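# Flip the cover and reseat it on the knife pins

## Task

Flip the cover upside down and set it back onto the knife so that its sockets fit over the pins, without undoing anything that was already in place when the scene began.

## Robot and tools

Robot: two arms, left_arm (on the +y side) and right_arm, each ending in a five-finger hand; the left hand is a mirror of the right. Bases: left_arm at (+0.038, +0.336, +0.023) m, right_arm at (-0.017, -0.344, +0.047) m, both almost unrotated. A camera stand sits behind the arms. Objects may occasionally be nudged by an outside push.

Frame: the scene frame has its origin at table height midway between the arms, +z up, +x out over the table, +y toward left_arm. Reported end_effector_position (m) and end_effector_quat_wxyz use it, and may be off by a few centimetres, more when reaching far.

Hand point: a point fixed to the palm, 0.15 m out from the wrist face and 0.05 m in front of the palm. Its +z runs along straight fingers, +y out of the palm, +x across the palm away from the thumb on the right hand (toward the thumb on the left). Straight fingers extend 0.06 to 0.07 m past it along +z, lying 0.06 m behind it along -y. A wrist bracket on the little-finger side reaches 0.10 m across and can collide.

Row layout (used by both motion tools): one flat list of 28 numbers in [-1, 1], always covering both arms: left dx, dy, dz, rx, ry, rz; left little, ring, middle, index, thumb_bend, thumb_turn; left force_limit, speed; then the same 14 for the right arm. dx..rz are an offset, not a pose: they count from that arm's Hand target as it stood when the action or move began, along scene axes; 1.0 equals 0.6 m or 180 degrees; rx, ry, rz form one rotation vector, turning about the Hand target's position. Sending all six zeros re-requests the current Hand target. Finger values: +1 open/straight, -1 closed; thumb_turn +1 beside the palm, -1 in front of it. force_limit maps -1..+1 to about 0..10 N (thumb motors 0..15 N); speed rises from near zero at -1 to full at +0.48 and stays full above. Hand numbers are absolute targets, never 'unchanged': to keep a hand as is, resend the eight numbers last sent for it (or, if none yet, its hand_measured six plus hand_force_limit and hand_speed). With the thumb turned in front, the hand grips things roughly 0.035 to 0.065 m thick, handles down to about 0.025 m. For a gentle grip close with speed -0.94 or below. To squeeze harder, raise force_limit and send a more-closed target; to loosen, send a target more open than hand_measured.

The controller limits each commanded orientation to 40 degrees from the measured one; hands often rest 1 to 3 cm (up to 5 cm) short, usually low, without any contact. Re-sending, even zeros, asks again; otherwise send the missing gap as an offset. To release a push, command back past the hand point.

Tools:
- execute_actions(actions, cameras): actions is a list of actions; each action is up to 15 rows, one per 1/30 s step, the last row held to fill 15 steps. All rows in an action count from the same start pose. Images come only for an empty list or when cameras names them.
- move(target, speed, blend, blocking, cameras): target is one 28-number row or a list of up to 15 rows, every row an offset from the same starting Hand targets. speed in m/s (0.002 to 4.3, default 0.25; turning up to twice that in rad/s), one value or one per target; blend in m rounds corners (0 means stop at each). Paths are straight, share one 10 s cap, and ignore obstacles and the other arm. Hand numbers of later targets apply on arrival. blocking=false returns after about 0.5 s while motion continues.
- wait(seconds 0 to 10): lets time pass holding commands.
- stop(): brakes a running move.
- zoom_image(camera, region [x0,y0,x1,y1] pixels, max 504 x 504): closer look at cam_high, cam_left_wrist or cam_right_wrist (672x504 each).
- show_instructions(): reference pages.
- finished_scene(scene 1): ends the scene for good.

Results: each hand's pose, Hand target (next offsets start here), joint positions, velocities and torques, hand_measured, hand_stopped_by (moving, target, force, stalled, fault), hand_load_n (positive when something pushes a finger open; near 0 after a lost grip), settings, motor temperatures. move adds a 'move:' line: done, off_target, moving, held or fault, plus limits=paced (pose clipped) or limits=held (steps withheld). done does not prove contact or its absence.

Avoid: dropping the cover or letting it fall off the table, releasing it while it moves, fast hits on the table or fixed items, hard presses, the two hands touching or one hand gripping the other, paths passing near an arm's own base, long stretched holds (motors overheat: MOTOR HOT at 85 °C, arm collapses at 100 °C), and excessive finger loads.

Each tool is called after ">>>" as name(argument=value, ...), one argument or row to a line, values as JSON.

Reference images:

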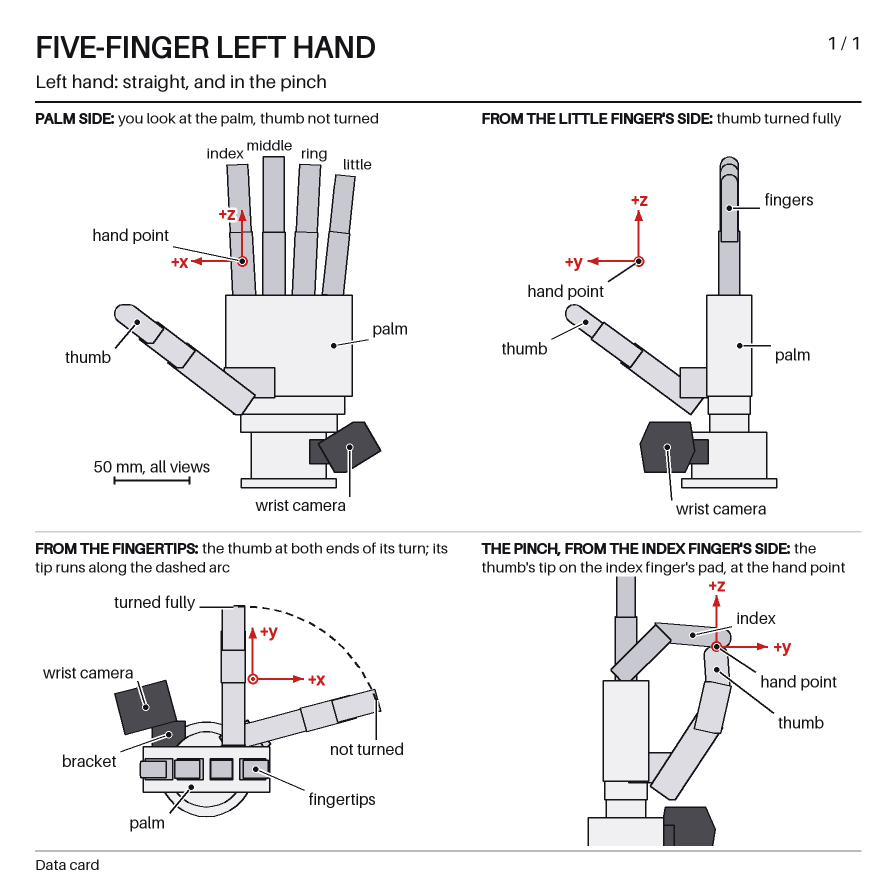

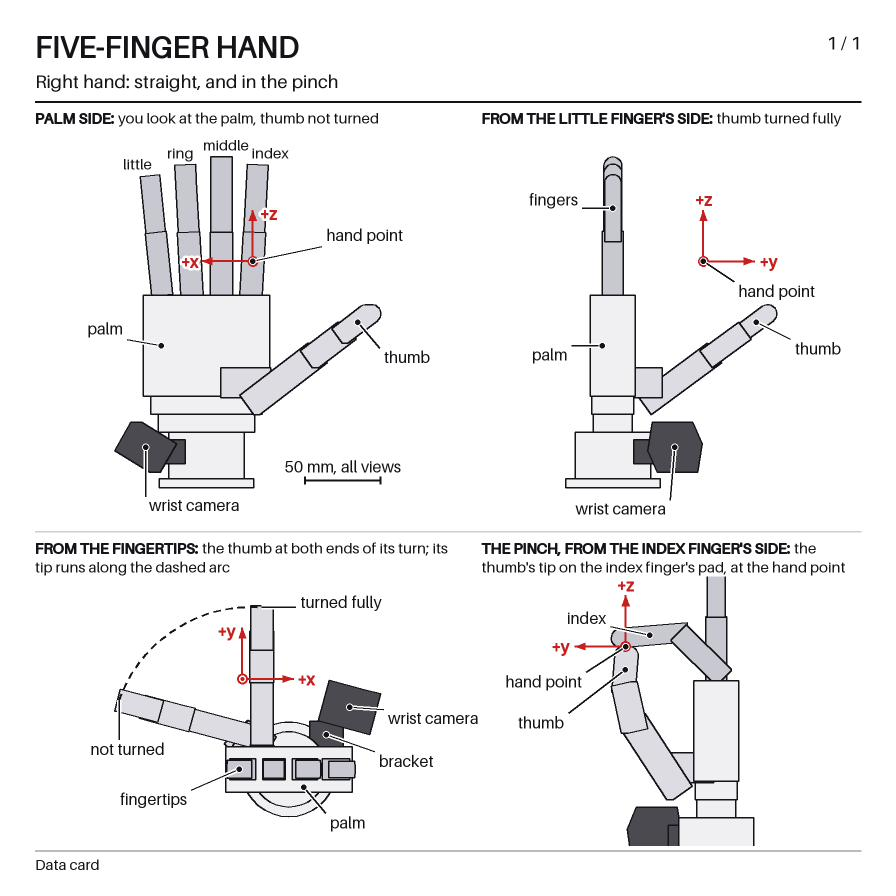

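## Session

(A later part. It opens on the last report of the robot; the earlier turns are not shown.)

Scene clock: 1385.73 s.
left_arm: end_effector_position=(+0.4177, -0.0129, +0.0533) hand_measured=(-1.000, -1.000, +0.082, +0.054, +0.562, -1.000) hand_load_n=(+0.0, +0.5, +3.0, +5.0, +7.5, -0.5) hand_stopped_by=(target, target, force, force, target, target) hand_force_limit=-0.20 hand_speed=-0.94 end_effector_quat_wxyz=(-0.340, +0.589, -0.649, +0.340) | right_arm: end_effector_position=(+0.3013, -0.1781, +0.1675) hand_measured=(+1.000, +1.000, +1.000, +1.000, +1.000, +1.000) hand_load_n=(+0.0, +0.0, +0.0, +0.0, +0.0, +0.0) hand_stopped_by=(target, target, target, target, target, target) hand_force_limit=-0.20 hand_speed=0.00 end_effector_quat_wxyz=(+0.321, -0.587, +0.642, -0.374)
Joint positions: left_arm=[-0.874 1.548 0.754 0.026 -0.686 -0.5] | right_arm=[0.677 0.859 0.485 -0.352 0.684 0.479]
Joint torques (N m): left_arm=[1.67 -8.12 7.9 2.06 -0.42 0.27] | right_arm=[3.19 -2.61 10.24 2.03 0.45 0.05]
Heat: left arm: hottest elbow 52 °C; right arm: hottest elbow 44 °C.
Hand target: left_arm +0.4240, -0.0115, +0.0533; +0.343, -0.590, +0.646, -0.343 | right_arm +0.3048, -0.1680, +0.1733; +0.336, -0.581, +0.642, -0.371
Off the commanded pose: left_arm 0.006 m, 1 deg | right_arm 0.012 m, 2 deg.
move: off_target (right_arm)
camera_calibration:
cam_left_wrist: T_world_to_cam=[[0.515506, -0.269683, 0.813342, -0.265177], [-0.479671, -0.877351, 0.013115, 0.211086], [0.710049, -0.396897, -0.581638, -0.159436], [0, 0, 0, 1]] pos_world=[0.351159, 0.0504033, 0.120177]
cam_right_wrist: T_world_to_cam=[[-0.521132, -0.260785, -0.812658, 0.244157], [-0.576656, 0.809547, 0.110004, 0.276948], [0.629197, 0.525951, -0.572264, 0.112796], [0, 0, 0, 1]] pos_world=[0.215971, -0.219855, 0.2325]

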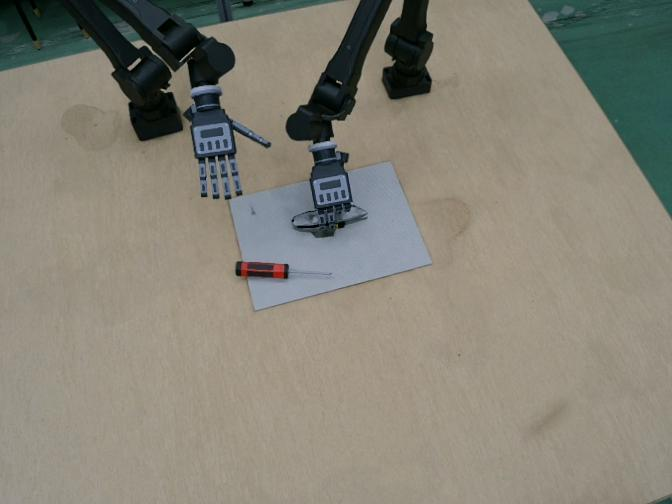

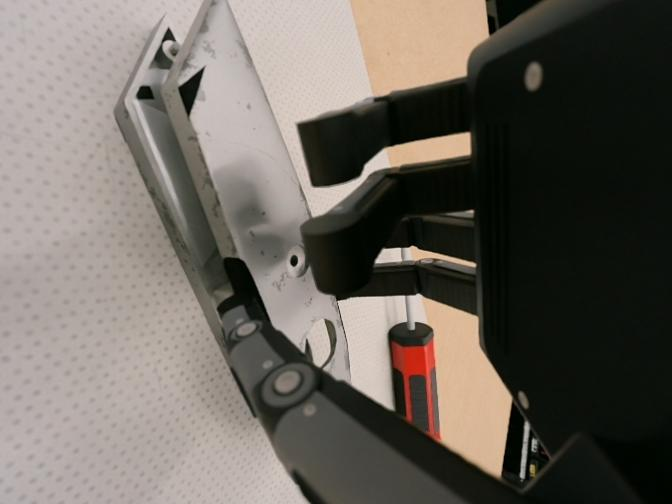

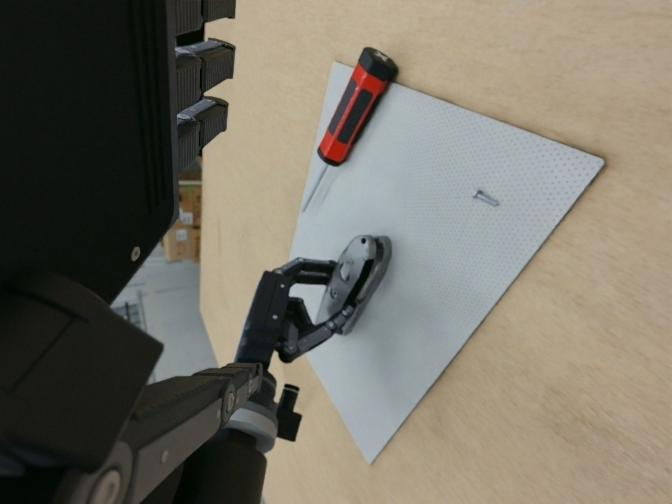

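>>> move(
  target=[-0.005, 0.004, -0.018, 0.003, 0, 0, -1, -1, -0.45, -0.4, 0.56, -1, -0.2, -0.94, 0.0, 0.0, 0, 0, 0, 0, 1, 1, 1, 1, 1, 1, -0.2, 0],
  speed=0.04,
  cameras=["cam_left_wrist", "cam_high", "cam_right_wrist"],
)

>>> zoom_image(
  camera="cam_left_wrist",
  region=[100, 0, 400, 300],
)

>>> zoom_image(
  camera="cam_right_wrist",
  region=[300, 200, 420, 360],
)

>>> zoom_image(
  camera="cam_high",
  region=[270, 160, 390, 260],
)

Scene clock: 1415.73 s.
left_arm: end_effector_position=(+0.4164, -0.0109, +0.0448) hand_measured=(-1.000, -1.000, +0.082, +0.054, +0.562, -1.000) hand_load_n=(+0.0, +0.0, +3.0, +4.5, +7.5, -1.5) hand_stopped_by=(target, target, force, force, target, target) hand_force_limit=-0.20 hand_speed=-0.94 end_effector_quat_wxyz=(-0.341, +0.589, -0.649, +0.339) | right_arm: end_effector_position=(+0.3013, -0.1781, +0.1675) hand_measured=(+1.000, +1.000, +1.000, +1.000, +1.000, +1.000) hand_load_n=(+0.0, +0.0, +0.0, +0.0, +0.0, +0.0) hand_stopped_by=(target, target, target, target, target, target) hand_force_limit=-0.20 hand_speed=0.00 end_effector_quat_wxyz=(+0.321, -0.587, +0.642, -0.374)
Joint positions: left_arm=[-0.874 1.563 0.741 0.052 -0.687 -0.5] | right_arm=[0.677 0.859 0.485 -0.352 0.684 0.479]
Joint torques (N m): left_arm=[1.44 -7.94 7.41 2.3 -0.66 0.28] | right_arm=[3.08 -2.2 10.18 1.98 0.45 0.06]
Heat: left arm: hottest elbow 51 °C; right arm: hottest elbow 44 °C.
Hand target: left_arm +0.4210, -0.0090, +0.0423; +0.346, -0.588, +0.647, -0.340 | right_arm +0.3048, -0.1680, +0.1733; +0.336, -0.581, +0.642, -0.371
Off the commanded pose: left_arm 0.005 m, 1 deg | right_arm 0.012 m, 2 deg.
move: off_target (right_arm)
camera_calibration:
cam_left_wrist: T_world_to_cam=[[0.51589, -0.270607, 0.812791, -0.257239], [-0.47867, -0.877919, 0.0115281, 0.211926], [0.710446, -0.395006, -0.582441, -0.16287], [0, 0, 0, 1]] pos_world=[0.349859, 0.0521084, 0.111776]
cam_right_wrist: T_world_to_cam=[[-0.521132, -0.260785, -0.812658, 0.244157], [-0.576656, 0.809547, 0.110004, 0.276948], [0.629197, 0.525951, -0.572264, 0.112796], [0, 0, 0, 1]] pos_world=[0.215971, -0.219855, 0.2325]

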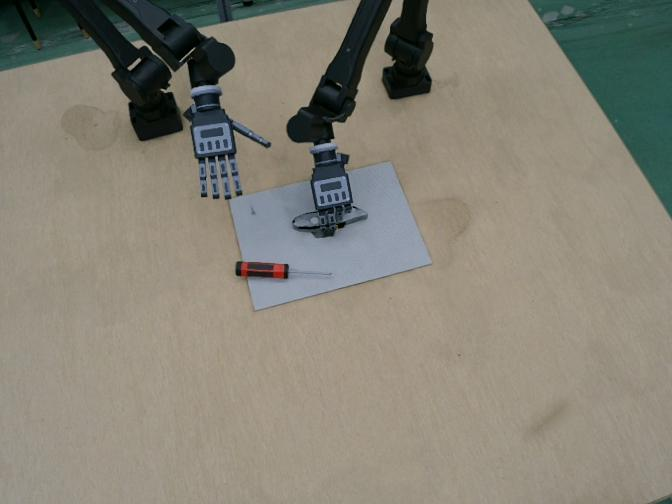

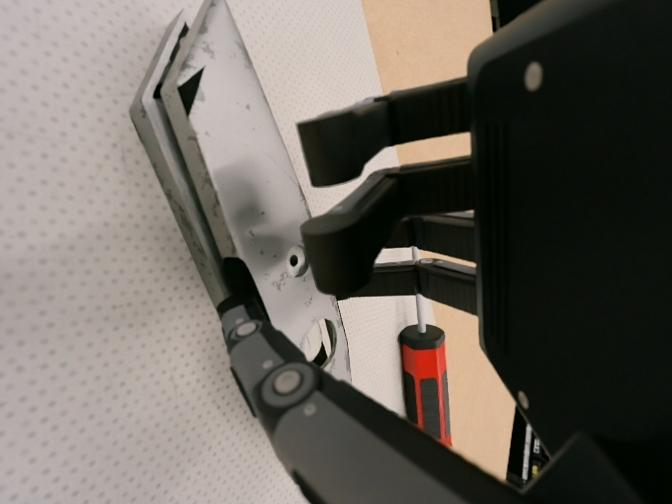

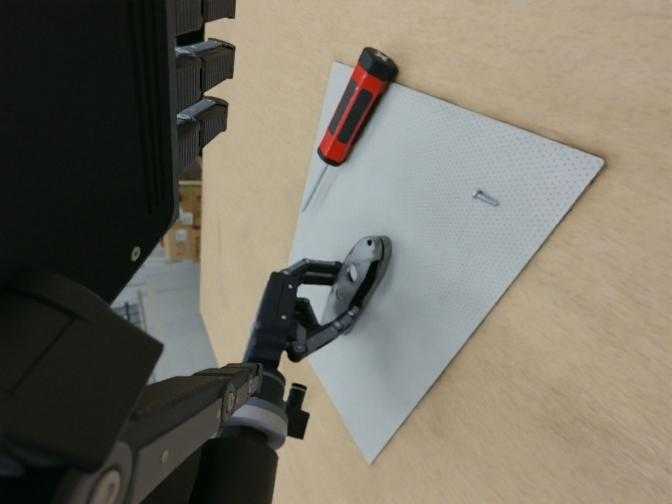

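Scaled by 1.680 from the camera's 672x504 image, which has a finer 960x720 frame.

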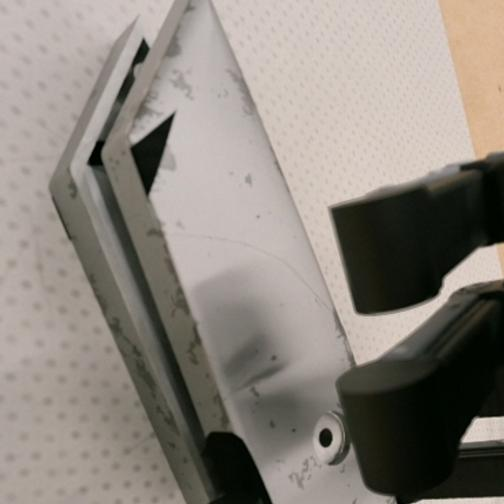

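Scaled by 3.150 from the camera's 672x504 image, which has a finer 960x720 frame.

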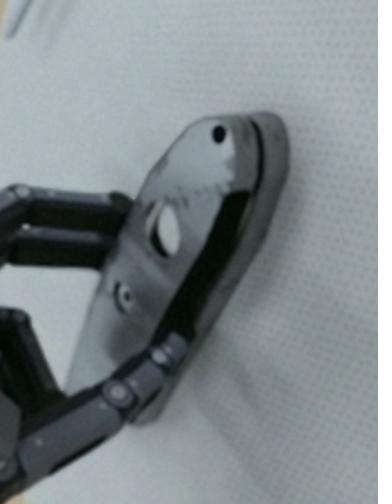

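Scaled by 4.200 from the camera's 672x504 image, which has a finer 960x720 frame.

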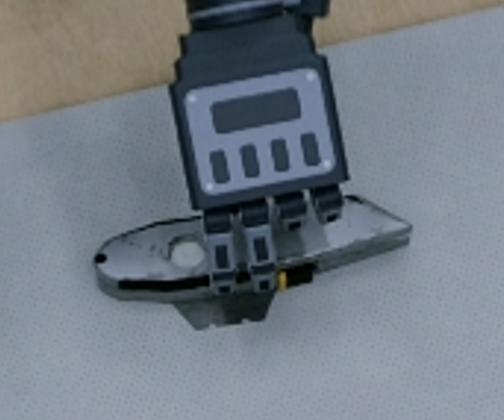

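>>> zoom_image(
  camera="cam_left_wrist",
  region=[270, 230, 370, 400],
)

>>> zoom_image(
  camera="cam_right_wrist",
  region=[330, 225, 400, 325],
)

Scaled by 2.965 from the camera's 672x504 image, which has a finer 960x720 frame.

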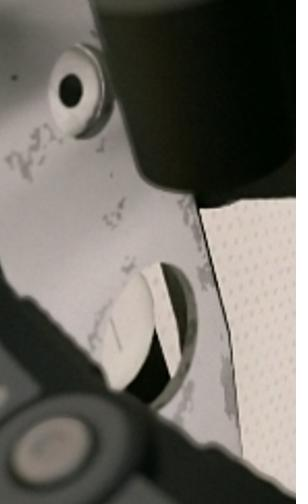

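Scaled by 5.040 from the camera's 672x504 image, which has a finer 960x720 frame.

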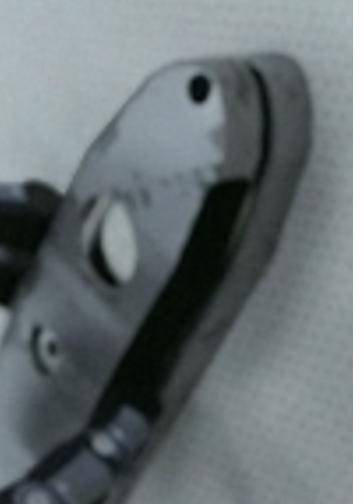

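>>> move(
  target=[-0.005, 0.0035, -0.012, 0.0, 0, 0, -1, -1, -0.45, -0.4, 0.56, -1, -0.2, -0.94, 0.0, 0.0, 0, 0, 0, 0, 1, 1, 1, 1, 1, 1, -0.2, 0],
  speed=0.03,
  cameras=["cam_left_wrist", "cam_high", "cam_right_wrist"],
)

>>> zoom_image(
  camera="cam_left_wrist",
  region=[100, 0, 300, 200],
)

>>> zoom_image(
  camera="cam_left_wrist",
  region=[270, 230, 370, 400],
)

>>> zoom_image(
  camera="cam_right_wrist",
  region=[320, 225, 400, 345],
)

>>> zoom_image(
  camera="cam_high",
  region=[270, 180, 390, 260],
)

Scene clock: 1468.83 s.
left_arm: end_effector_position=(+0.4166, -0.0103, +0.0440) hand_measured=(-1.000, -1.000, +0.082, +0.054, +0.562, -1.000) hand_load_n=(+0.0, +0.0, +2.5, +4.0, +8.0, -1.0) hand_stopped_by=(target, target, force, force, target, target) hand_force_limit=-0.20 hand_speed=-0.94 end_effector_quat_wxyz=(-0.342, +0.590, -0.645, +0.345) | right_arm: end_effector_position=(+0.3013, -0.1781, +0.1675) hand_measured=(+1.000, +1.000, +1.000, +1.000, +1.000, +1.000) hand_load_n=(+0.0, +0.0, +0.0, +0.0, +0.0, +0.0) hand_stopped_by=(target, target, target, target, target, target) hand_force_limit=-0.20 hand_speed=0.00 end_effector_quat_wxyz=(+0.321, -0.587, +0.642, -0.374)
Joint positions: left_arm=[-0.874 1.564 0.729 0.081 -0.69 -0.5] | right_arm=[0.677 0.859 0.485 -0.352 0.684 0.479]
Joint torques (N m): left_arm=[1.2 -7.12 7.05 2.06 -0.64 0.24] | right_arm=[3.19 -2.37 10.22 2.04 0.47 0.04]
Motor temperatures (°C): left_arm=[29 34 48 30 31 30] | right_arm=[29 29 44 30 32 30]
Heat: left arm: hottest elbow 48 °C; right arm: hottest elbow 44 °C.
Hand target: left_arm +0.4180, -0.0068, +0.0350; +0.346, -0.588, +0.648, -0.339 | right_arm +0.3048, -0.1680, +0.1733; +0.336, -0.581, +0.642, -0.371
Off the commanded pose: left_arm 0.010 m, 1 deg | right_arm 0.012 m, 2 deg.
move: off_target (right_arm)
camera_calibration:
cam_left_wrist: T_world_to_cam=[[0.507145, -0.261002, 0.82139, -0.253091], [-0.477366, -0.878567, 0.0155666, 0.211893], [0.717583, -0.399998, -0.570155, -0.16677], [0, 0, 0, 1]] pos_world=[0.349176, 0.0533969, 0.109503]
cam_right_wrist: T_world_to_cam=[[-0.521132, -0.260785, -0.812658, 0.244157], [-0.576656, 0.809547, 0.110004, 0.276948], [0.629197, 0.525951, -0.572264, 0.112796], [0, 0, 0, 1]] pos_world=[0.215971, -0.219855, 0.2325]

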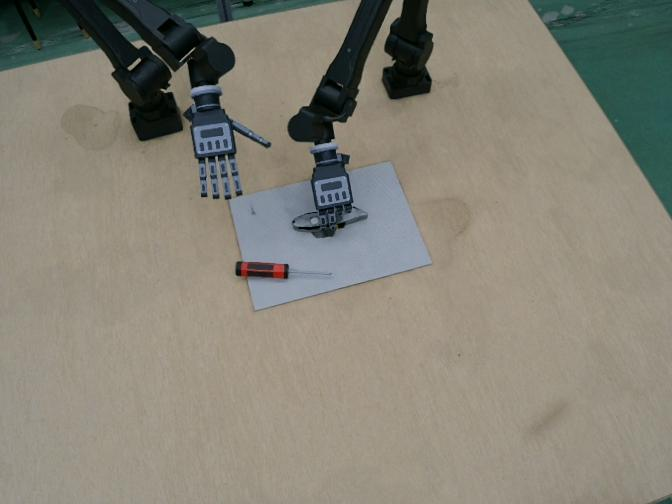

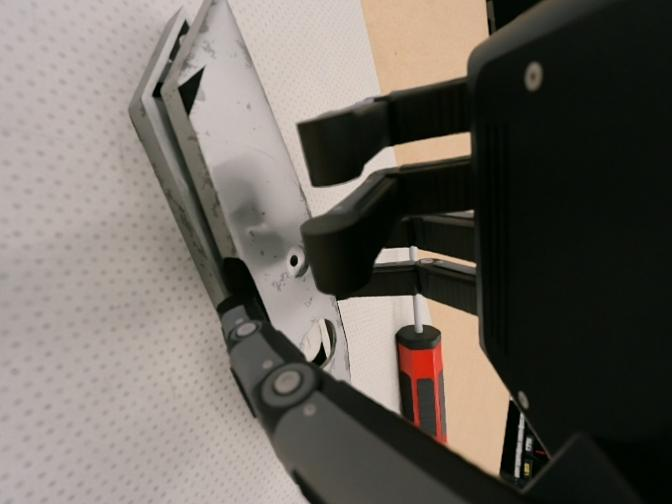

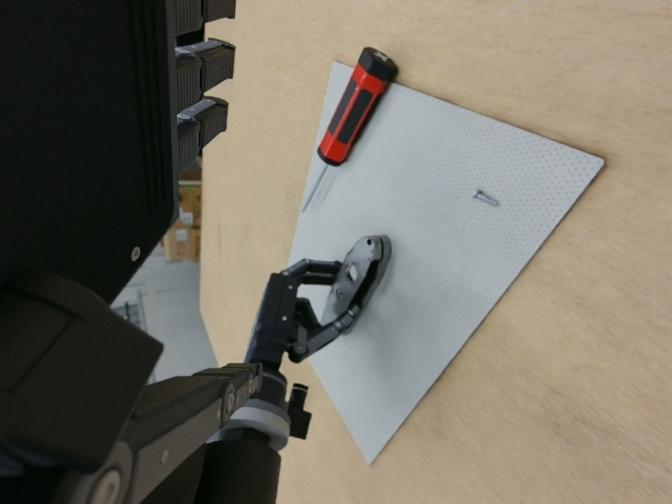

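Scaled by 2.520 from the camera's 672x504 image, which has a finer 960x720 frame.

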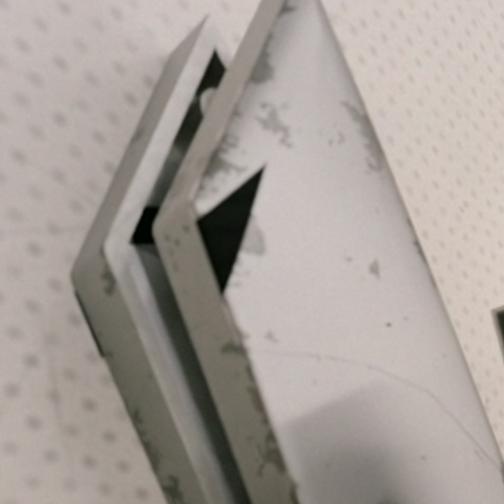

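Scaled by 2.965 from the camera's 672x504 image, which has a finer 960x720 frame.

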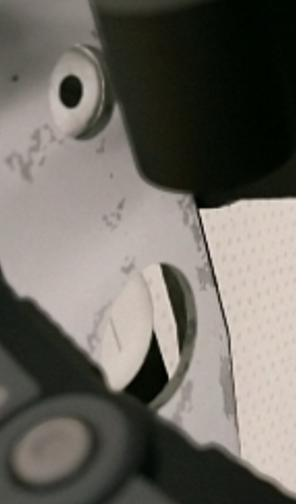

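Scaled by 4.200 from the camera's 672x504 image, which has a finer 960x720 frame.

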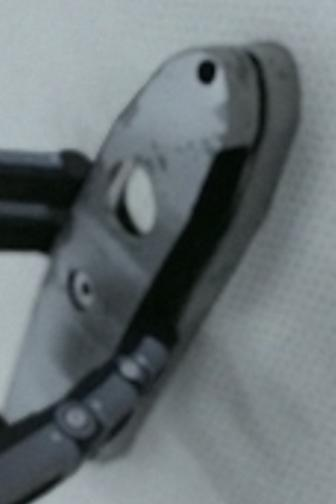

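Scaled by 4.200 from the camera's 672x504 image, which has a finer 960x720 frame.

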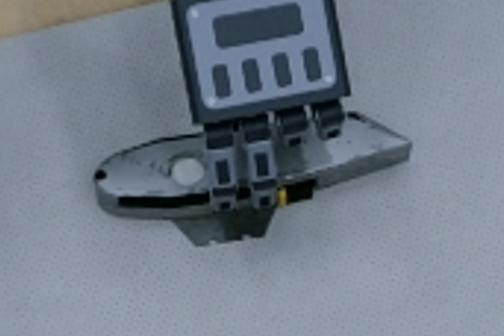

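>>> move(
  target=[
    [0.0, 0.0, 0.1, 0.0, 0, 0, -1, -1, -0.45, -0.4, 0.56, -1, -0.2, -0.94, 0.0, 0.0, 0, 0, 0, 0, 1, 1, 1, 1, 1, 1, -0.2, 0],
    [-0.155, 0.0, 0.1, 0.0, 0, 0, -1, -1, -0.45, -0.4, 0.56, -1, -0.2, -0.94, 0.0, 0.0, 0, 0, 0, 0, 1, 1, 1, 1, 1, 1, -0.2, 0],
    [-0.155, 0.0, 0.02, 0.0, 0, 0, -1, -1, -0.45, -0.4, 0.56, -1, -0.2, -0.94, 0.0, 0.0, 0, 0, 0, 0, 1, 1, 1, 1, 1, 1, -0.2, 0],
  ],
  speed=0.1,
  blend=[0.01, 0.01, 0],
  cameras=["cam_left_wrist", "cam_high"],
)

>>> zoom_image(
  camera="cam_high",
  region=[260, 140, 400, 260],
)

Scene clock: 1500.63 s.
left_arm: end_effector_position=(+0.3248, +0.0009, +0.0445) hand_measured=(-1.000, -1.000, +0.082, +0.054, +0.562, -1.000) hand_load_n=(+0.0, +0.0, +3.0, +5.0, +7.0, -0.5) hand_stopped_by=(target, target, force, force, target, target) hand_force_limit=-0.20 hand_speed=-0.94 end_effector_quat_wxyz=(+0.349, -0.585, +0.655, -0.328) | right_arm: end_effector_position=(+0.3013, -0.1781, +0.1675) hand_measured=(+1.000, +1.000, +1.000, +1.000, +1.000, +1.000) hand_load_n=(+0.0, +0.0, +0.0, +0.0, +0.0, +0.0) hand_stopped_by=(target, target, target, target, target, target) hand_force_limit=-0.20 hand_speed=0.00 end_effector_quat_wxyz=(+0.321, -0.587, +0.642, -0.374)
Joint positions: left_arm=[-1.07 1.431 0.623 -0.12 -0.829 -0.69] | right_arm=[0.677 0.859 0.485 -0.352 0.684 0.479]
Joint torques (N m): left_arm=[0.26 -6.71 7.72 1.84 -0.91 0.01] | right_arm=[3.19 -2.49 10.28 2.07 0.48 0.06]
Heat: left arm: hottest elbow 47 °C; right arm: hottest elbow 44 °C.
Hand target: left_arm +0.3250, -0.0069, +0.0471; +0.346, -0.588, +0.648, -0.339 | right_arm +0.3048, -0.1680, +0.1733; +0.336, -0.581, +0.642, -0.371
Off the commanded pose: left_arm 0.008 m, 2 deg | right_arm 0.012 m, 2 deg.
move: off_target (right_arm)
camera_calibration:
cam_left_wrist: T_world_to_cam=[[0.518631, -0.294961, 0.802509, -0.206935], [-0.477831, -0.87834, -0.0140278, 0.17942], [0.709013, -0.376189, -0.596476, -0.0922406], [0, 0, 0, 1]] pos_world=[0.258455, 0.0618545, 0.113565]
Images, in order (width x height): cam_high 672x504, cam_left_wrist 672x504.

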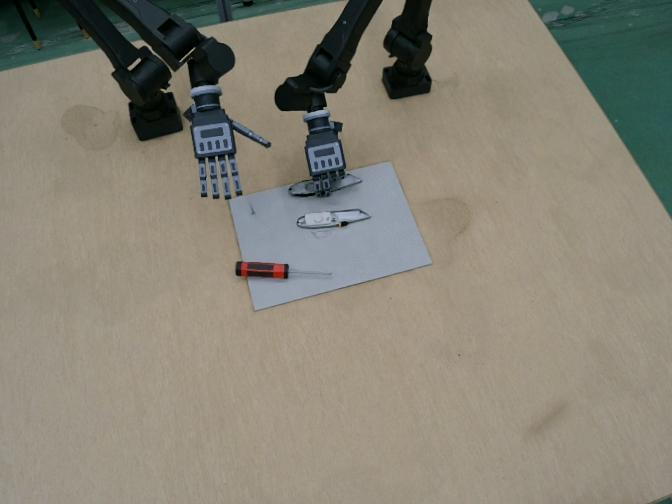

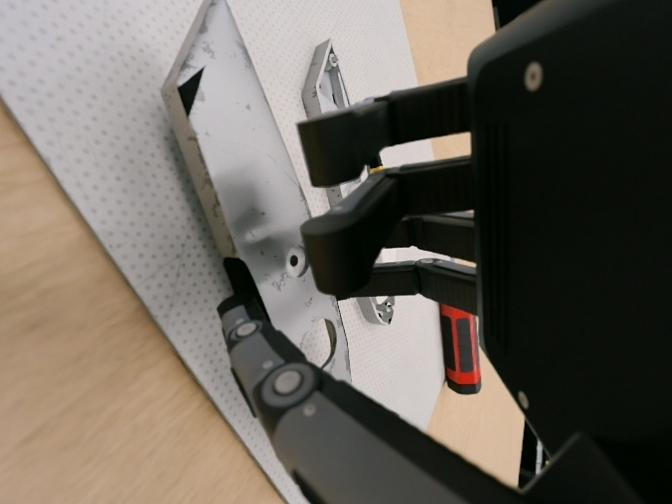

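Scaled by 3.600 from the camera's 672x504 image, which has a finer 960x720 frame.

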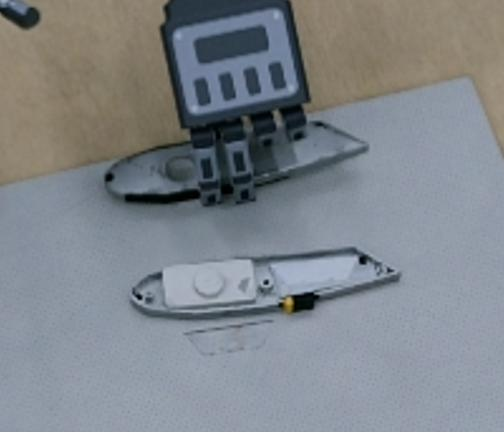

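>>> move(
  target=[0.0, 0.0, -0.035, 0.0, 0, 0, -1, -1, -0.45, -0.4, 0.56, -1, -0.2, -0.94, 0.0, 0.0, 0, 0, 0, 0, 1, 1, 1, 1, 1, 1, -0.2, 0],
  speed=0.04,
)

>>> move(
  target=[0.0, 0.0, -0.008, 0.0, 0, 0, -1, -1, -0.45, -0.4, 0.56, -1, -0.2, -0.94, 0.0, 0.0, 0, 0, 0, 0, 1, 1, 1, 1, 1, 1, -0.2, 0],
  speed=0.02,
  cameras=["cam_left_wrist", "cam_right_wrist"],
)

>>> zoom_image(
  camera="cam_left_wrist",
  region=[100, 0, 400, 300],
)

Scene clock: 1508.40 s.
left_arm: end_effector_position=(+0.3264, -0.0013, +0.0273) hand_measured=(-1.000, -1.000, +0.082, +0.054, +0.562, -1.000) hand_load_n=(+0.0, +0.0, +3.0, +5.0, +7.0, -1.0) hand_stopped_by=(target, target, force, force, target, target) hand_force_limit=-0.20 hand_speed=-0.94 end_effector_quat_wxyz=(-0.349, +0.586, -0.652, +0.332) | right_arm: end_effector_position=(+0.3013, -0.1781, +0.1675) hand_measured=(+1.000, +1.000, +1.000, +1.000, +1.000, +1.000) hand_load_n=(+0.0, +0.0, +0.0, +0.0, +0.0, +0.0) hand_stopped_by=(target, target, target, target, target, target) hand_force_limit=-0.20 hand_speed=0.00 end_effector_quat_wxyz=(+0.321, -0.587, +0.642, -0.374)
Joint positions: left_arm=[-1.07 1.484 0.607 -0.043 -0.831 -0.692] | right_arm=[0.677 0.859 0.485 -0.352 0.684 0.479]
Joint torques (N m): left_arm=[0.21 -6.48 6.93 1.84 -0.82 0.02] | right_arm=[3.55 -2.32 10.1 2.07 0.49 0.05]
Heat: left arm: hottest elbow 47 °C; right arm: hottest elbow 44 °C.
Hand target: left_arm +0.3249, -0.0068, +0.0260; +0.346, -0.588, +0.648, -0.339 | right_arm +0.3048, -0.1680, +0.1733; +0.336, -0.581, +0.642, -0.371
Off the commanded pose: left_arm 0.006 m, 1 deg | right_arm 0.012 m, 2 deg.
move: off_target (right_arm)

Scene clock: 1509.23 s.
left_arm: end_effector_position=(+0.3283, -0.0036, +0.0272) hand_measured=(-1.000, -1.000, +0.082, +0.054, +0.562, -1.000) hand_load_n=(+0.0, +0.0, +3.0, +5.0, +7.0, -1.0) hand_stopped_by=(target, target, force, force, target, target) hand_force_limit=-0.20 hand_speed=-0.94 end_effector_quat_wxyz=(-0.349, +0.587, -0.648, +0.337) | right_arm: end_effector_position=(+0.3013, -0.1781, +0.1675) hand_measured=(+1.000, +1.000, +1.000, +1.000, +1.000, +1.000) hand_load_n=(+0.0, +0.0, +0.0, +0.0, +0.0, +0.0) hand_stopped_by=(target, target, target, target, target, target) hand_force_limit=-0.20 hand_speed=0.00 end_effector_quat_wxyz=(+0.321, -0.587, +0.642, -0.374)
Joint positions: left_arm=[-1.07 1.49 0.607 -0.025 -0.834 -0.692] | right_arm=[0.677 0.859 0.485 -0.352 0.684 0.479]
Joint torques (N m): left_arm=[0.15 -6.12 6.58 1.74 -0.66 0.03] | right_arm=[3.31 -2.49 10.21 2.03 0.48 0.09]
Heat: left arm: hottest elbow 47 °C; right arm: hottest elbow 44 °C.
Hand target: left_arm +0.3249, -0.0068, +0.0213; +0.346, -0.588, +0.648, -0.339 | right_arm +0.3048, -0.1680, +0.1733; +0.336, -0.581, +0.642, -0.371
Off the commanded pose: left_arm 0.008 m, 1 deg | right_arm 0.012 m, 2 deg.
move: off_target (right_arm)
camera_calibration:
cam_left_wrist: T_world_to_cam=[[0.508946, -0.278995, 0.814332, -0.193209], [-0.474097, -0.880457, -0.0053458, 0.175366], [0.718475, -0.383351, -0.580375, -0.110235], [0, 0, 0, 1]] pos_world=[0.260675, 0.058239, 0.0942963]
cam_right_wrist: T_world_to_cam=[[-0.521132, -0.260785, -0.812658, 0.244157], [-0.576656, 0.809547, 0.110004, 0.276948], [0.629197, 0.525951, -0.572264, 0.112796], [0, 0, 0, 1]] pos_world=[0.215971, -0.219855, 0.2325]
Images, in order (width x height): cam_left_wrist 672x504, cam_right_wrist 672x504.

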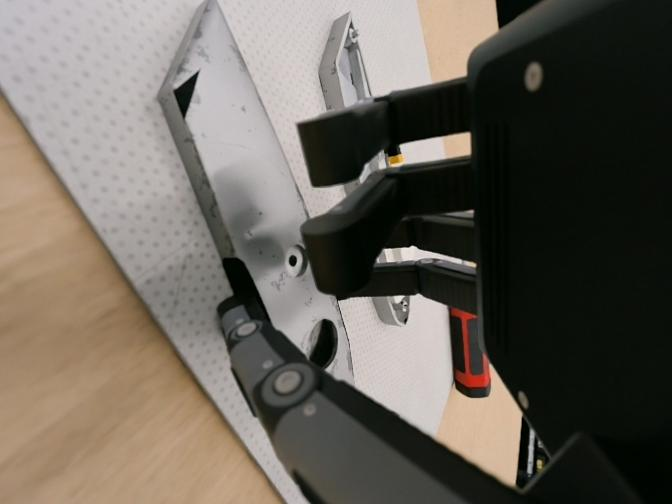

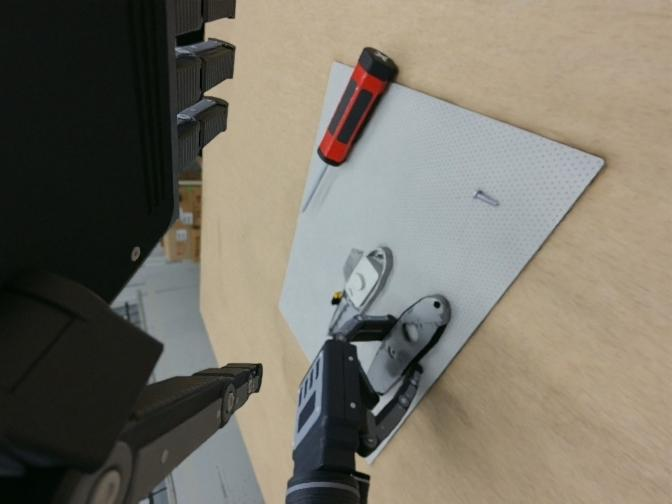

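Scaled by 1.680 from the camera's 672x504 image, which has a finer 960x720 frame.

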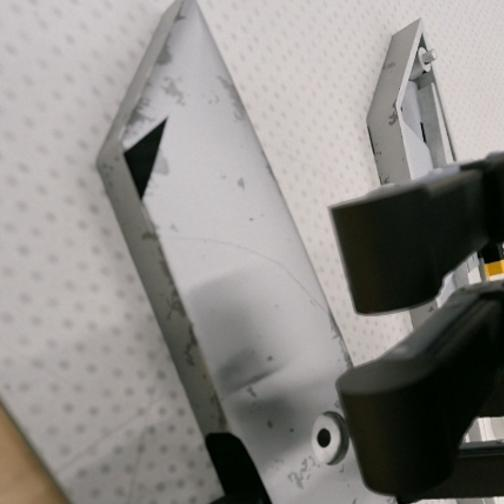

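>>> move(
  target=[0, 0, 0.0, 0, 0, 0, -1, -1, 0.36, 0.36, 0.58, -1, -0.3, -0.85, 0.0, 0.0, 0, 0, 0, 0, 1, 1, 1, 1, 1, 1, -0.2, 0],
  speed=0.02,
)

>>> move(
  target=[
    [-0.01, 0, 0.06, 0, 0, 0, -1, -1, 0.36, 0.36, 0.58, -1, -0.3, -0.5, 0.0, 0.0, 0, 0, 0, 0, 1, 1, 1, 1, 1, 1, -0.2, 0],
    [-0.01, -0.025, 0.06, 0, 0, 0, -1, -1, 0.36, 0.36, 0.58, -1, -0.3, -0.5, 0.0, 0.0, 0, 0, 0, 0, 1, 1, 1, 1, 1, 1, -0.2, 0],
  ],
  speed=0.08,
  cameras=["all"],
)

>>> zoom_image(
  camera="cam_left_wrist",
  region=[60, 0, 460, 400],
)

Scene clock: 1517.67 s.
left_arm: end_effector_position=(+0.3269, -0.0041, +0.0249) hand_measured=(-1.000, -1.000, +0.360, +0.360, +0.580, -1.000) hand_load_n=(+0.0, +0.0, +0.0, +0.0, +0.0, +0.0) hand_stopped_by=(target, target, target, target, target, target) hand_force_limit=-0.30 hand_speed=-0.85 end_effector_quat_wxyz=(-0.349, +0.586, -0.650, +0.335) | right_arm: end_effector_position=(+0.3013, -0.1781, +0.1675) hand_measured=(+1.000, +1.000, +1.000, +1.000, +1.000, +1.000) hand_load_n=(+0.0, +0.0, +0.0, +0.0, +0.0, +0.0) hand_stopped_by=(target, target, target, target, target, target) hand_force_limit=-0.20 hand_speed=0.00 end_effector_quat_wxyz=(+0.321, -0.587, +0.642, -0.374)
Joint positions: left_arm=[-1.073 1.497 0.607 -0.023 -0.835 -0.692] | right_arm=[0.677 0.859 0.485 -0.352 0.684 0.479]
Joint torques (N m): left_arm=[0.26 -6.42 6.54 1.8 -0.64 0.02] | right_arm=[3.6 -2.14 10.18 1.98 0.48 0.05]
Heat: left arm: hottest elbow 47 °C; right arm: hottest elbow 44 °C.
Hand target: left_arm +0.3250, -0.0069, +0.0214; +0.346, -0.588, +0.648, -0.340 | right_arm +0.3048, -0.1680, +0.1733; +0.336, -0.581, +0.642, -0.371
Off the commanded pose: left_arm 0.005 m, 1 deg | right_arm 0.012 m, 2 deg.
move: off_target (right_arm)

Scene clock: 1519.53 s.
left_arm: end_effector_position=(+0.3120, +0.0013, +0.0431) hand_measured=(-1.000, -1.000, +0.360, +0.360, +0.580, -1.000) hand_load_n=(+0.0, +0.0, +0.0, +0.0, +0.0, +0.0) hand_stopped_by=(target, target, target, target, target, target) hand_force_limit=-0.30 hand_speed=-0.50 end_effector_quat_wxyz=(+0.352, -0.583, +0.657, -0.322) | right_arm: end_effector_position=(+0.3013, -0.1781, +0.1675) hand_measured=(+1.000, +1.000, +1.000, +1.000, +1.000, +1.000) hand_load_n=(+0.0, -0.5, +0.0, +0.0, +0.0, +0.0) hand_stopped_by=(target, target, target, target, target, target) hand_force_limit=-0.20 hand_speed=0.00 end_effector_quat_wxyz=(+0.321, -0.587, +0.642, -0.374)
Joint positions: left_arm=[-1.103 1.424 0.621 -0.17 -0.85 -0.731] | right_arm=[0.677 0.859 0.485 -0.352 0.684 0.479]
Joint torques (N m): left_arm=[0.03 -6.24 11.59 0.75 -0.92 -0.02] | right_arm=[3.08 -2.14 10.3 2.02 0.49 0.05]
Heat: left arm: hottest elbow 47 °C; right arm: hottest elbow 44 °C.
Hand target: left_arm +0.3189, -0.0219, +0.0573; +0.346, -0.588, +0.648, -0.339 | right_arm +0.3048, -0.1680, +0.1733; +0.336, -0.581, +0.642, -0.371
Off the commanded pose: left_arm 0.028 m, 2 deg | right_arm 0.012 m, 2 deg.
move: off_target (left_arm, right_arm)
camera_calibration:
cam_left_wrist: T_world_to_cam=[[0.522427, -0.305849, 0.795943, -0.199972], [-0.477474, -0.878315, -0.0241055, 0.173986], [0.706462, -0.367449, -0.604891, -0.0826716], [0, 0, 0, 1]] pos_world=[0.245949, 0.0612757, 0.113353]
cam_right_wrist: T_world_to_cam=[[-0.521132, -0.260785, -0.812658, 0.244157], [-0.576656, 0.809547, 0.110004, 0.276948], [0.629197, 0.525951, -0.572264, 0.112796], [0, 0, 0, 1]] pos_world=[0.215971, -0.219855, 0.2325]

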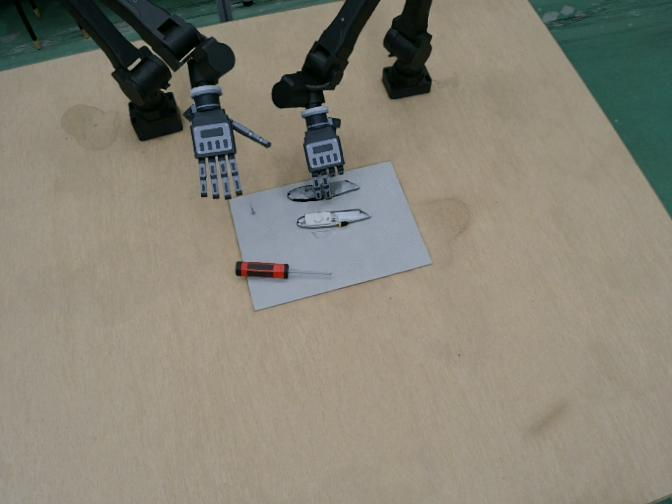

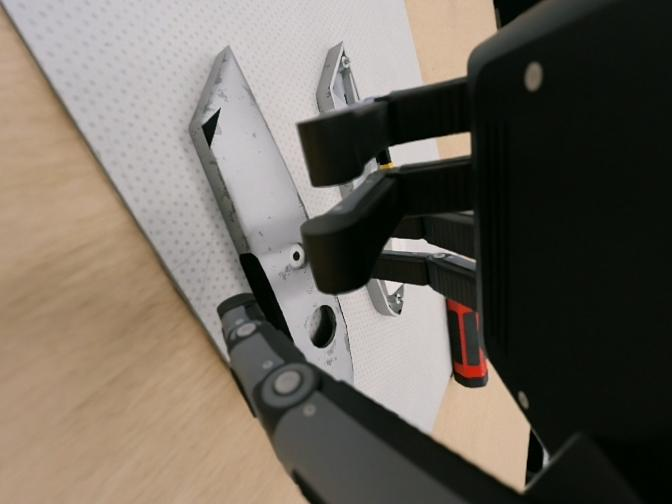

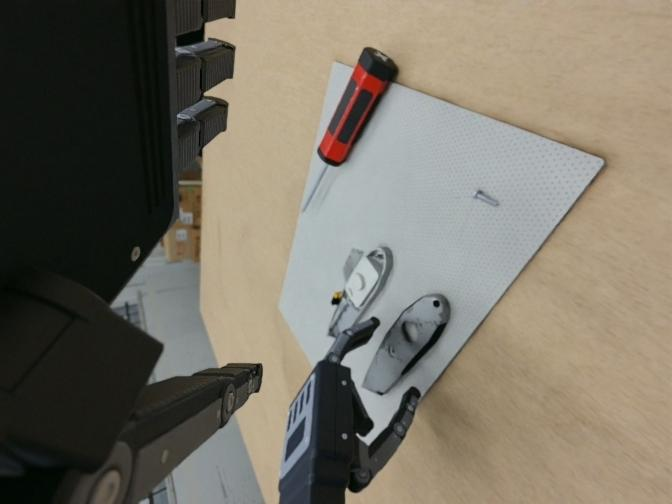

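Scaled by 1.260 from the camera's 672x504 image, which has a finer 960x720 frame.

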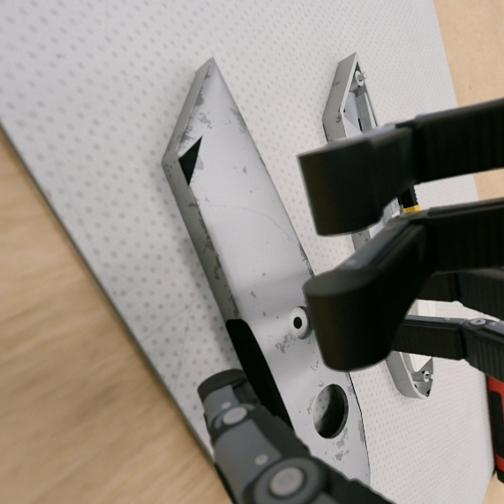

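>>> move(
  target=[0.01, 0.006, -0.015, -0.016, 0, 0, -1, -1, 0.36, 0.36, 0.56, -1, -0.3, -0.5, 0.0, 0.0, 0, 0, 0, 0, 1, 1, 1, 1, 1, 1, -0.2, 0],
  speed=0.05,
  cameras=["cam_left_wrist"],
)

>>> zoom_image(
  camera="cam_left_wrist",
  region=[60, 0, 460, 400],
)

Scene clock: 1536.53 s.
left_arm: end_effector_position=(+0.3185, -0.0153, +0.0475) hand_measured=(-1.000, -1.000, +0.360, +0.360, +0.560, -1.000) hand_load_n=(+0.0, +0.0, +0.0, +0.0, +0.0, +0.0) hand_stopped_by=(target, target, target, target, target, target) hand_force_limit=-0.30 hand_speed=-0.50 end_effector_quat_wxyz=(-0.332, +0.592, -0.645, +0.351) | right_arm: end_effector_position=(+0.3013, -0.1781, +0.1675) hand_measured=(+1.000, +1.000, +1.000, +1.000, +1.000, +1.000) hand_load_n=(+0.0, -0.5, +0.0, +0.0, +0.0, +0.0) hand_stopped_by=(target, target, target, target, target, target) hand_force_limit=-0.20 hand_speed=0.00 end_effector_quat_wxyz=(+0.321, -0.587, +0.642, -0.374)
Joint positions: left_arm=[-1.095 1.434 0.621 -0.086 -0.822 -0.731] | right_arm=[0.677 0.859 0.485 -0.352 0.684 0.479]
Joint torques (N m): left_arm=[1.85 -6.24 8.02 1.84 -0.52 0.15] | right_arm=[3.84 -2.32 10.09 1.98 0.49 0.05]
Heat: left arm: hottest elbow 48 °C; right arm: hottest elbow 44 °C.
Hand target: left_arm +0.3250, -0.0182, +0.0483; -0.331, +0.597, -0.639, +0.356 | right_arm +0.3048, -0.1680, +0.1733; +0.336, -0.581, +0.642, -0.371
Off the commanded pose: left_arm 0.007 m, 1 deg | right_arm 0.012 m, 2 deg.
move: off_target (right_arm)
camera_calibration:
cam_left_wrist: T_world_to_cam=[[0.510915, -0.248319, 0.822985, -0.208663], [-0.484502, -0.874004, 0.0370694, 0.162021], [0.710087, -0.417677, -0.566852, -0.0944319], [0, 0, 0, 1]] pos_world=[0.252164, 0.0503499, 0.112192]
Images, in order (width x height): cam_left_wrist 672x504.

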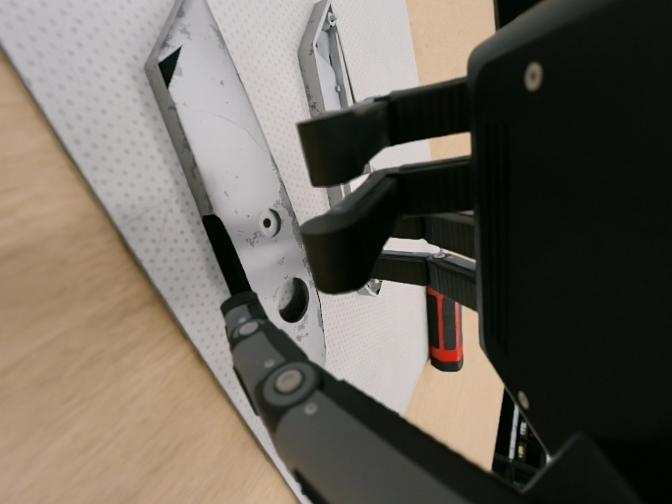

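Scaled by 1.260 from the camera's 672x504 image, which has a finer 960x720 frame.

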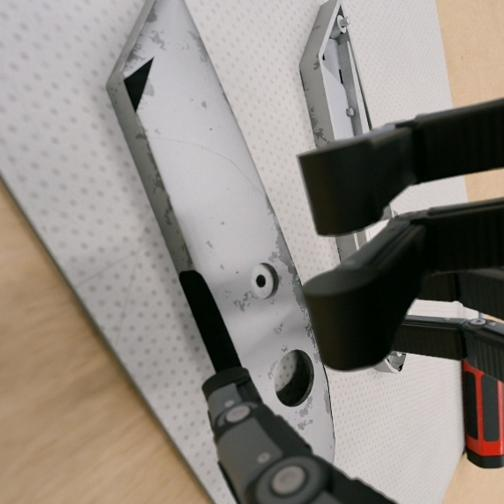

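>>> move(
  target=[0.007, 0.001, -0.025, 0, 0, 0, -1, -1, 0.36, 0.36, 0.56, -1, -0.3, -0.5, 0.0, 0.0, 0, 0, 0, 0, 1, 1, 1, 1, 1, 1, -0.2, 0],
  speed=0.04,
  cameras=["cam_left_wrist"],
)

>>> zoom_image(
  camera="cam_left_wrist",
  region=[60, 0, 460, 400],
)

Scene clock: 1546.20 s.
left_arm: end_effector_position=(+0.3246, -0.0194, +0.0359) hand_measured=(-1.000, -1.000, +0.360, +0.360, +0.560, -1.000) hand_load_n=(+0.0, +0.0, +0.0, +0.0, +0.0, +0.0) hand_stopped_by=(target, target, target, target, target, target) hand_force_limit=-0.30 hand_speed=-0.50 end_effector_quat_wxyz=(-0.329, +0.597, -0.640, +0.357) | right_arm: end_effector_position=(+0.3013, -0.1781, +0.1675) hand_measured=(+1.000, +1.000, +1.000, +1.000, +1.000, +1.000) hand_load_n=(+0.0, +0.0, +0.0, +0.0, +0.5, +0.0) hand_stopped_by=(target, target, target, target, target, target) hand_force_limit=-0.20 hand_speed=0.00 end_effector_quat_wxyz=(+0.321, -0.587, +0.642, -0.374)
Joint positions: left_arm=[-1.084 1.479 0.618 -0.022 -0.815 -0.731] | right_arm=[0.677 0.859 0.485 -0.352 0.684 0.479]
Joint torques (N m): left_arm=[1.61 -6.53 7.1 1.78 -0.51 0.27] | right_arm=[3.55 -2.32 10.26 1.98 0.48 0.03]
Heat: left arm: hottest elbow 48 °C; right arm: hottest elbow 44 °C.
Hand target: left_arm +0.3292, -0.0177, +0.0333; -0.331, +0.597, -0.639, +0.356 | right_arm +0.3048, -0.1680, +0.1733; +0.336, -0.581, +0.642, -0.371
Off the commanded pose: left_arm 0.006 m, 0 deg | right_arm 0.012 m, 2 deg.
move: off_target (right_arm)
camera_calibration:
cam_left_wrist: T_world_to_cam=[[0.510491, -0.230583, 0.82839, -0.202998], [-0.478939, -0.876354, 0.0512094, 0.15937], [0.714155, -0.42289, -0.557806, -0.108816], [0, 0, 0, 1]] pos_world=[0.257669, 0.0468394, 0.0993016]
Images, in order (width x height): cam_left_wrist 672x504.

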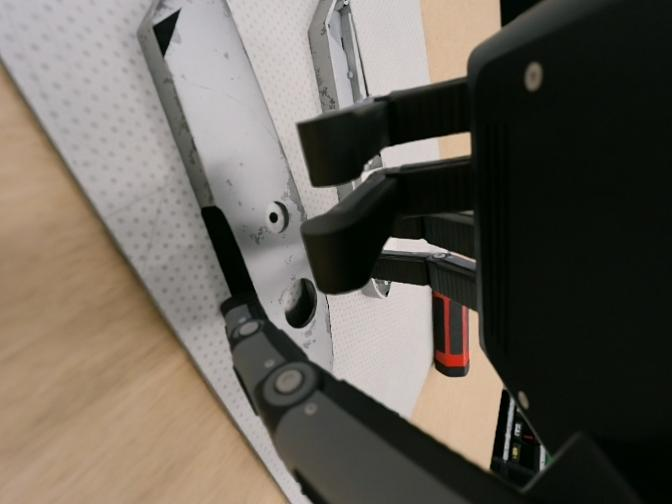

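Scaled by 1.260 from the camera's 672x504 image, which has a finer 960x720 frame.

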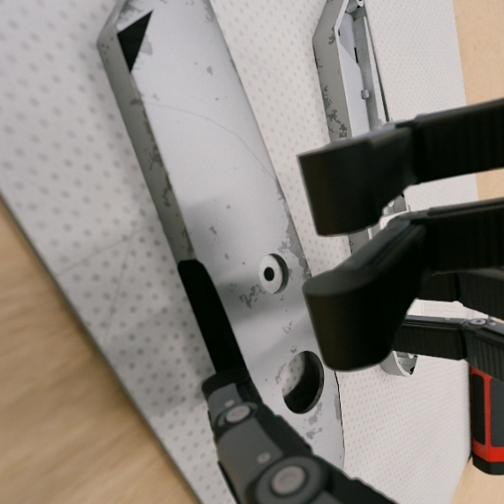

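>>> move(
  target=[0.004, 0.013, -0.015, 0, 0, 0, -1, -1, 0.36, 0.36, 0.56, -1, -0.3, -0.5, 0.0, 0.0, 0, 0, 0, 0, 1, 1, 1, 1, 1, 1, -0.2, 0],
  speed=0.04,
  cameras=["cam_left_wrist"],
)

>>> zoom_image(
  camera="cam_left_wrist",
  region=[60, 0, 460, 400],
)

Scene clock: 1556.93 s.
left_arm: end_effector_position=(+0.3271, -0.0120, +0.0270) hand_measured=(-1.000, -1.000, +0.360, +0.360, +0.560, -1.000) hand_load_n=(+0.0, +0.0, +0.0, +0.0, +0.0, +0.0) hand_stopped_by=(target, target, target, target, target, target) hand_force_limit=-0.30 hand_speed=-0.50 end_effector_quat_wxyz=(-0.328, +0.598, -0.639, +0.357) | right_arm: end_effector_position=(+0.3013, -0.1781, +0.1675) hand_measured=(+1.000, +1.000, +1.000, +1.000, +1.000, +1.000) hand_load_n=(+0.0, +0.0, +0.0, +0.0, +0.0, +0.0) hand_stopped_by=(target, target, target, target, target, target) hand_force_limit=-0.20 hand_speed=0.00 end_effector_quat_wxyz=(+0.321, -0.587, +0.642, -0.374)
Joint positions: left_arm=[-1.068 1.491 0.593 0.028 -0.805 -0.716] | right_arm=[0.677 0.859 0.485 -0.352 0.684 0.479]
Joint torques (N m): left_arm=[1.67 -6.77 6.76 1.8 -0.53 0.35] | right_arm=[3.02 -2.2 10.36 1.88 0.49 0.07]
Heat: left arm: hottest elbow 48 °C; right arm: hottest elbow 44 °C.
Hand target: left_arm +0.3315, -0.0099, +0.0243; -0.331, +0.597, -0.639, +0.356 | right_arm +0.3048, -0.1680, +0.1733; +0.336, -0.581, +0.642, -0.371
Off the commanded pose: left_arm 0.006 m, 0 deg | right_arm 0.012 m, 2 deg.
move: off_target (right_arm)
camera_calibration:
cam_left_wrist: T_world_to_cam=[[0.511465, -0.227347, 0.828684, -0.195515], [-0.477238, -0.877119, 0.0539169, 0.16682], [0.714596, -0.423056, -0.557114, -0.112589], [0, 0, 0, 1]] pos_world=[0.260068, 0.0542397, 0.0903009]
Images, in order (width x height): cam_left_wrist 672x504.

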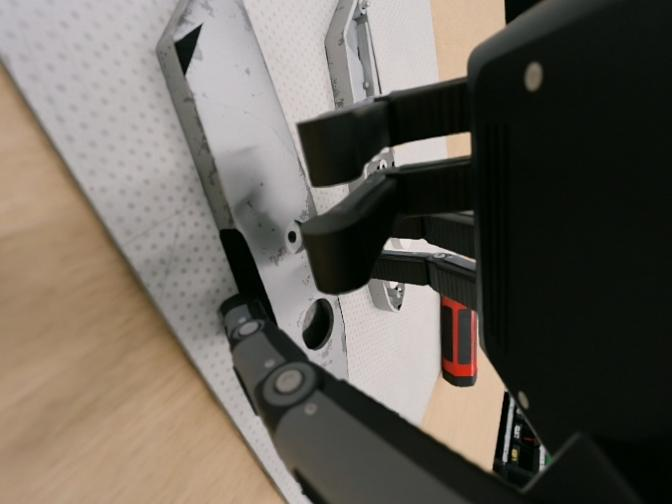

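Scaled by 1.260 from the camera's 672x504 image, which has a finer 960x720 frame.

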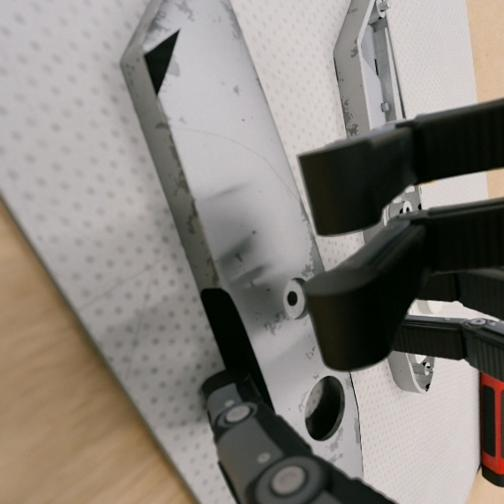

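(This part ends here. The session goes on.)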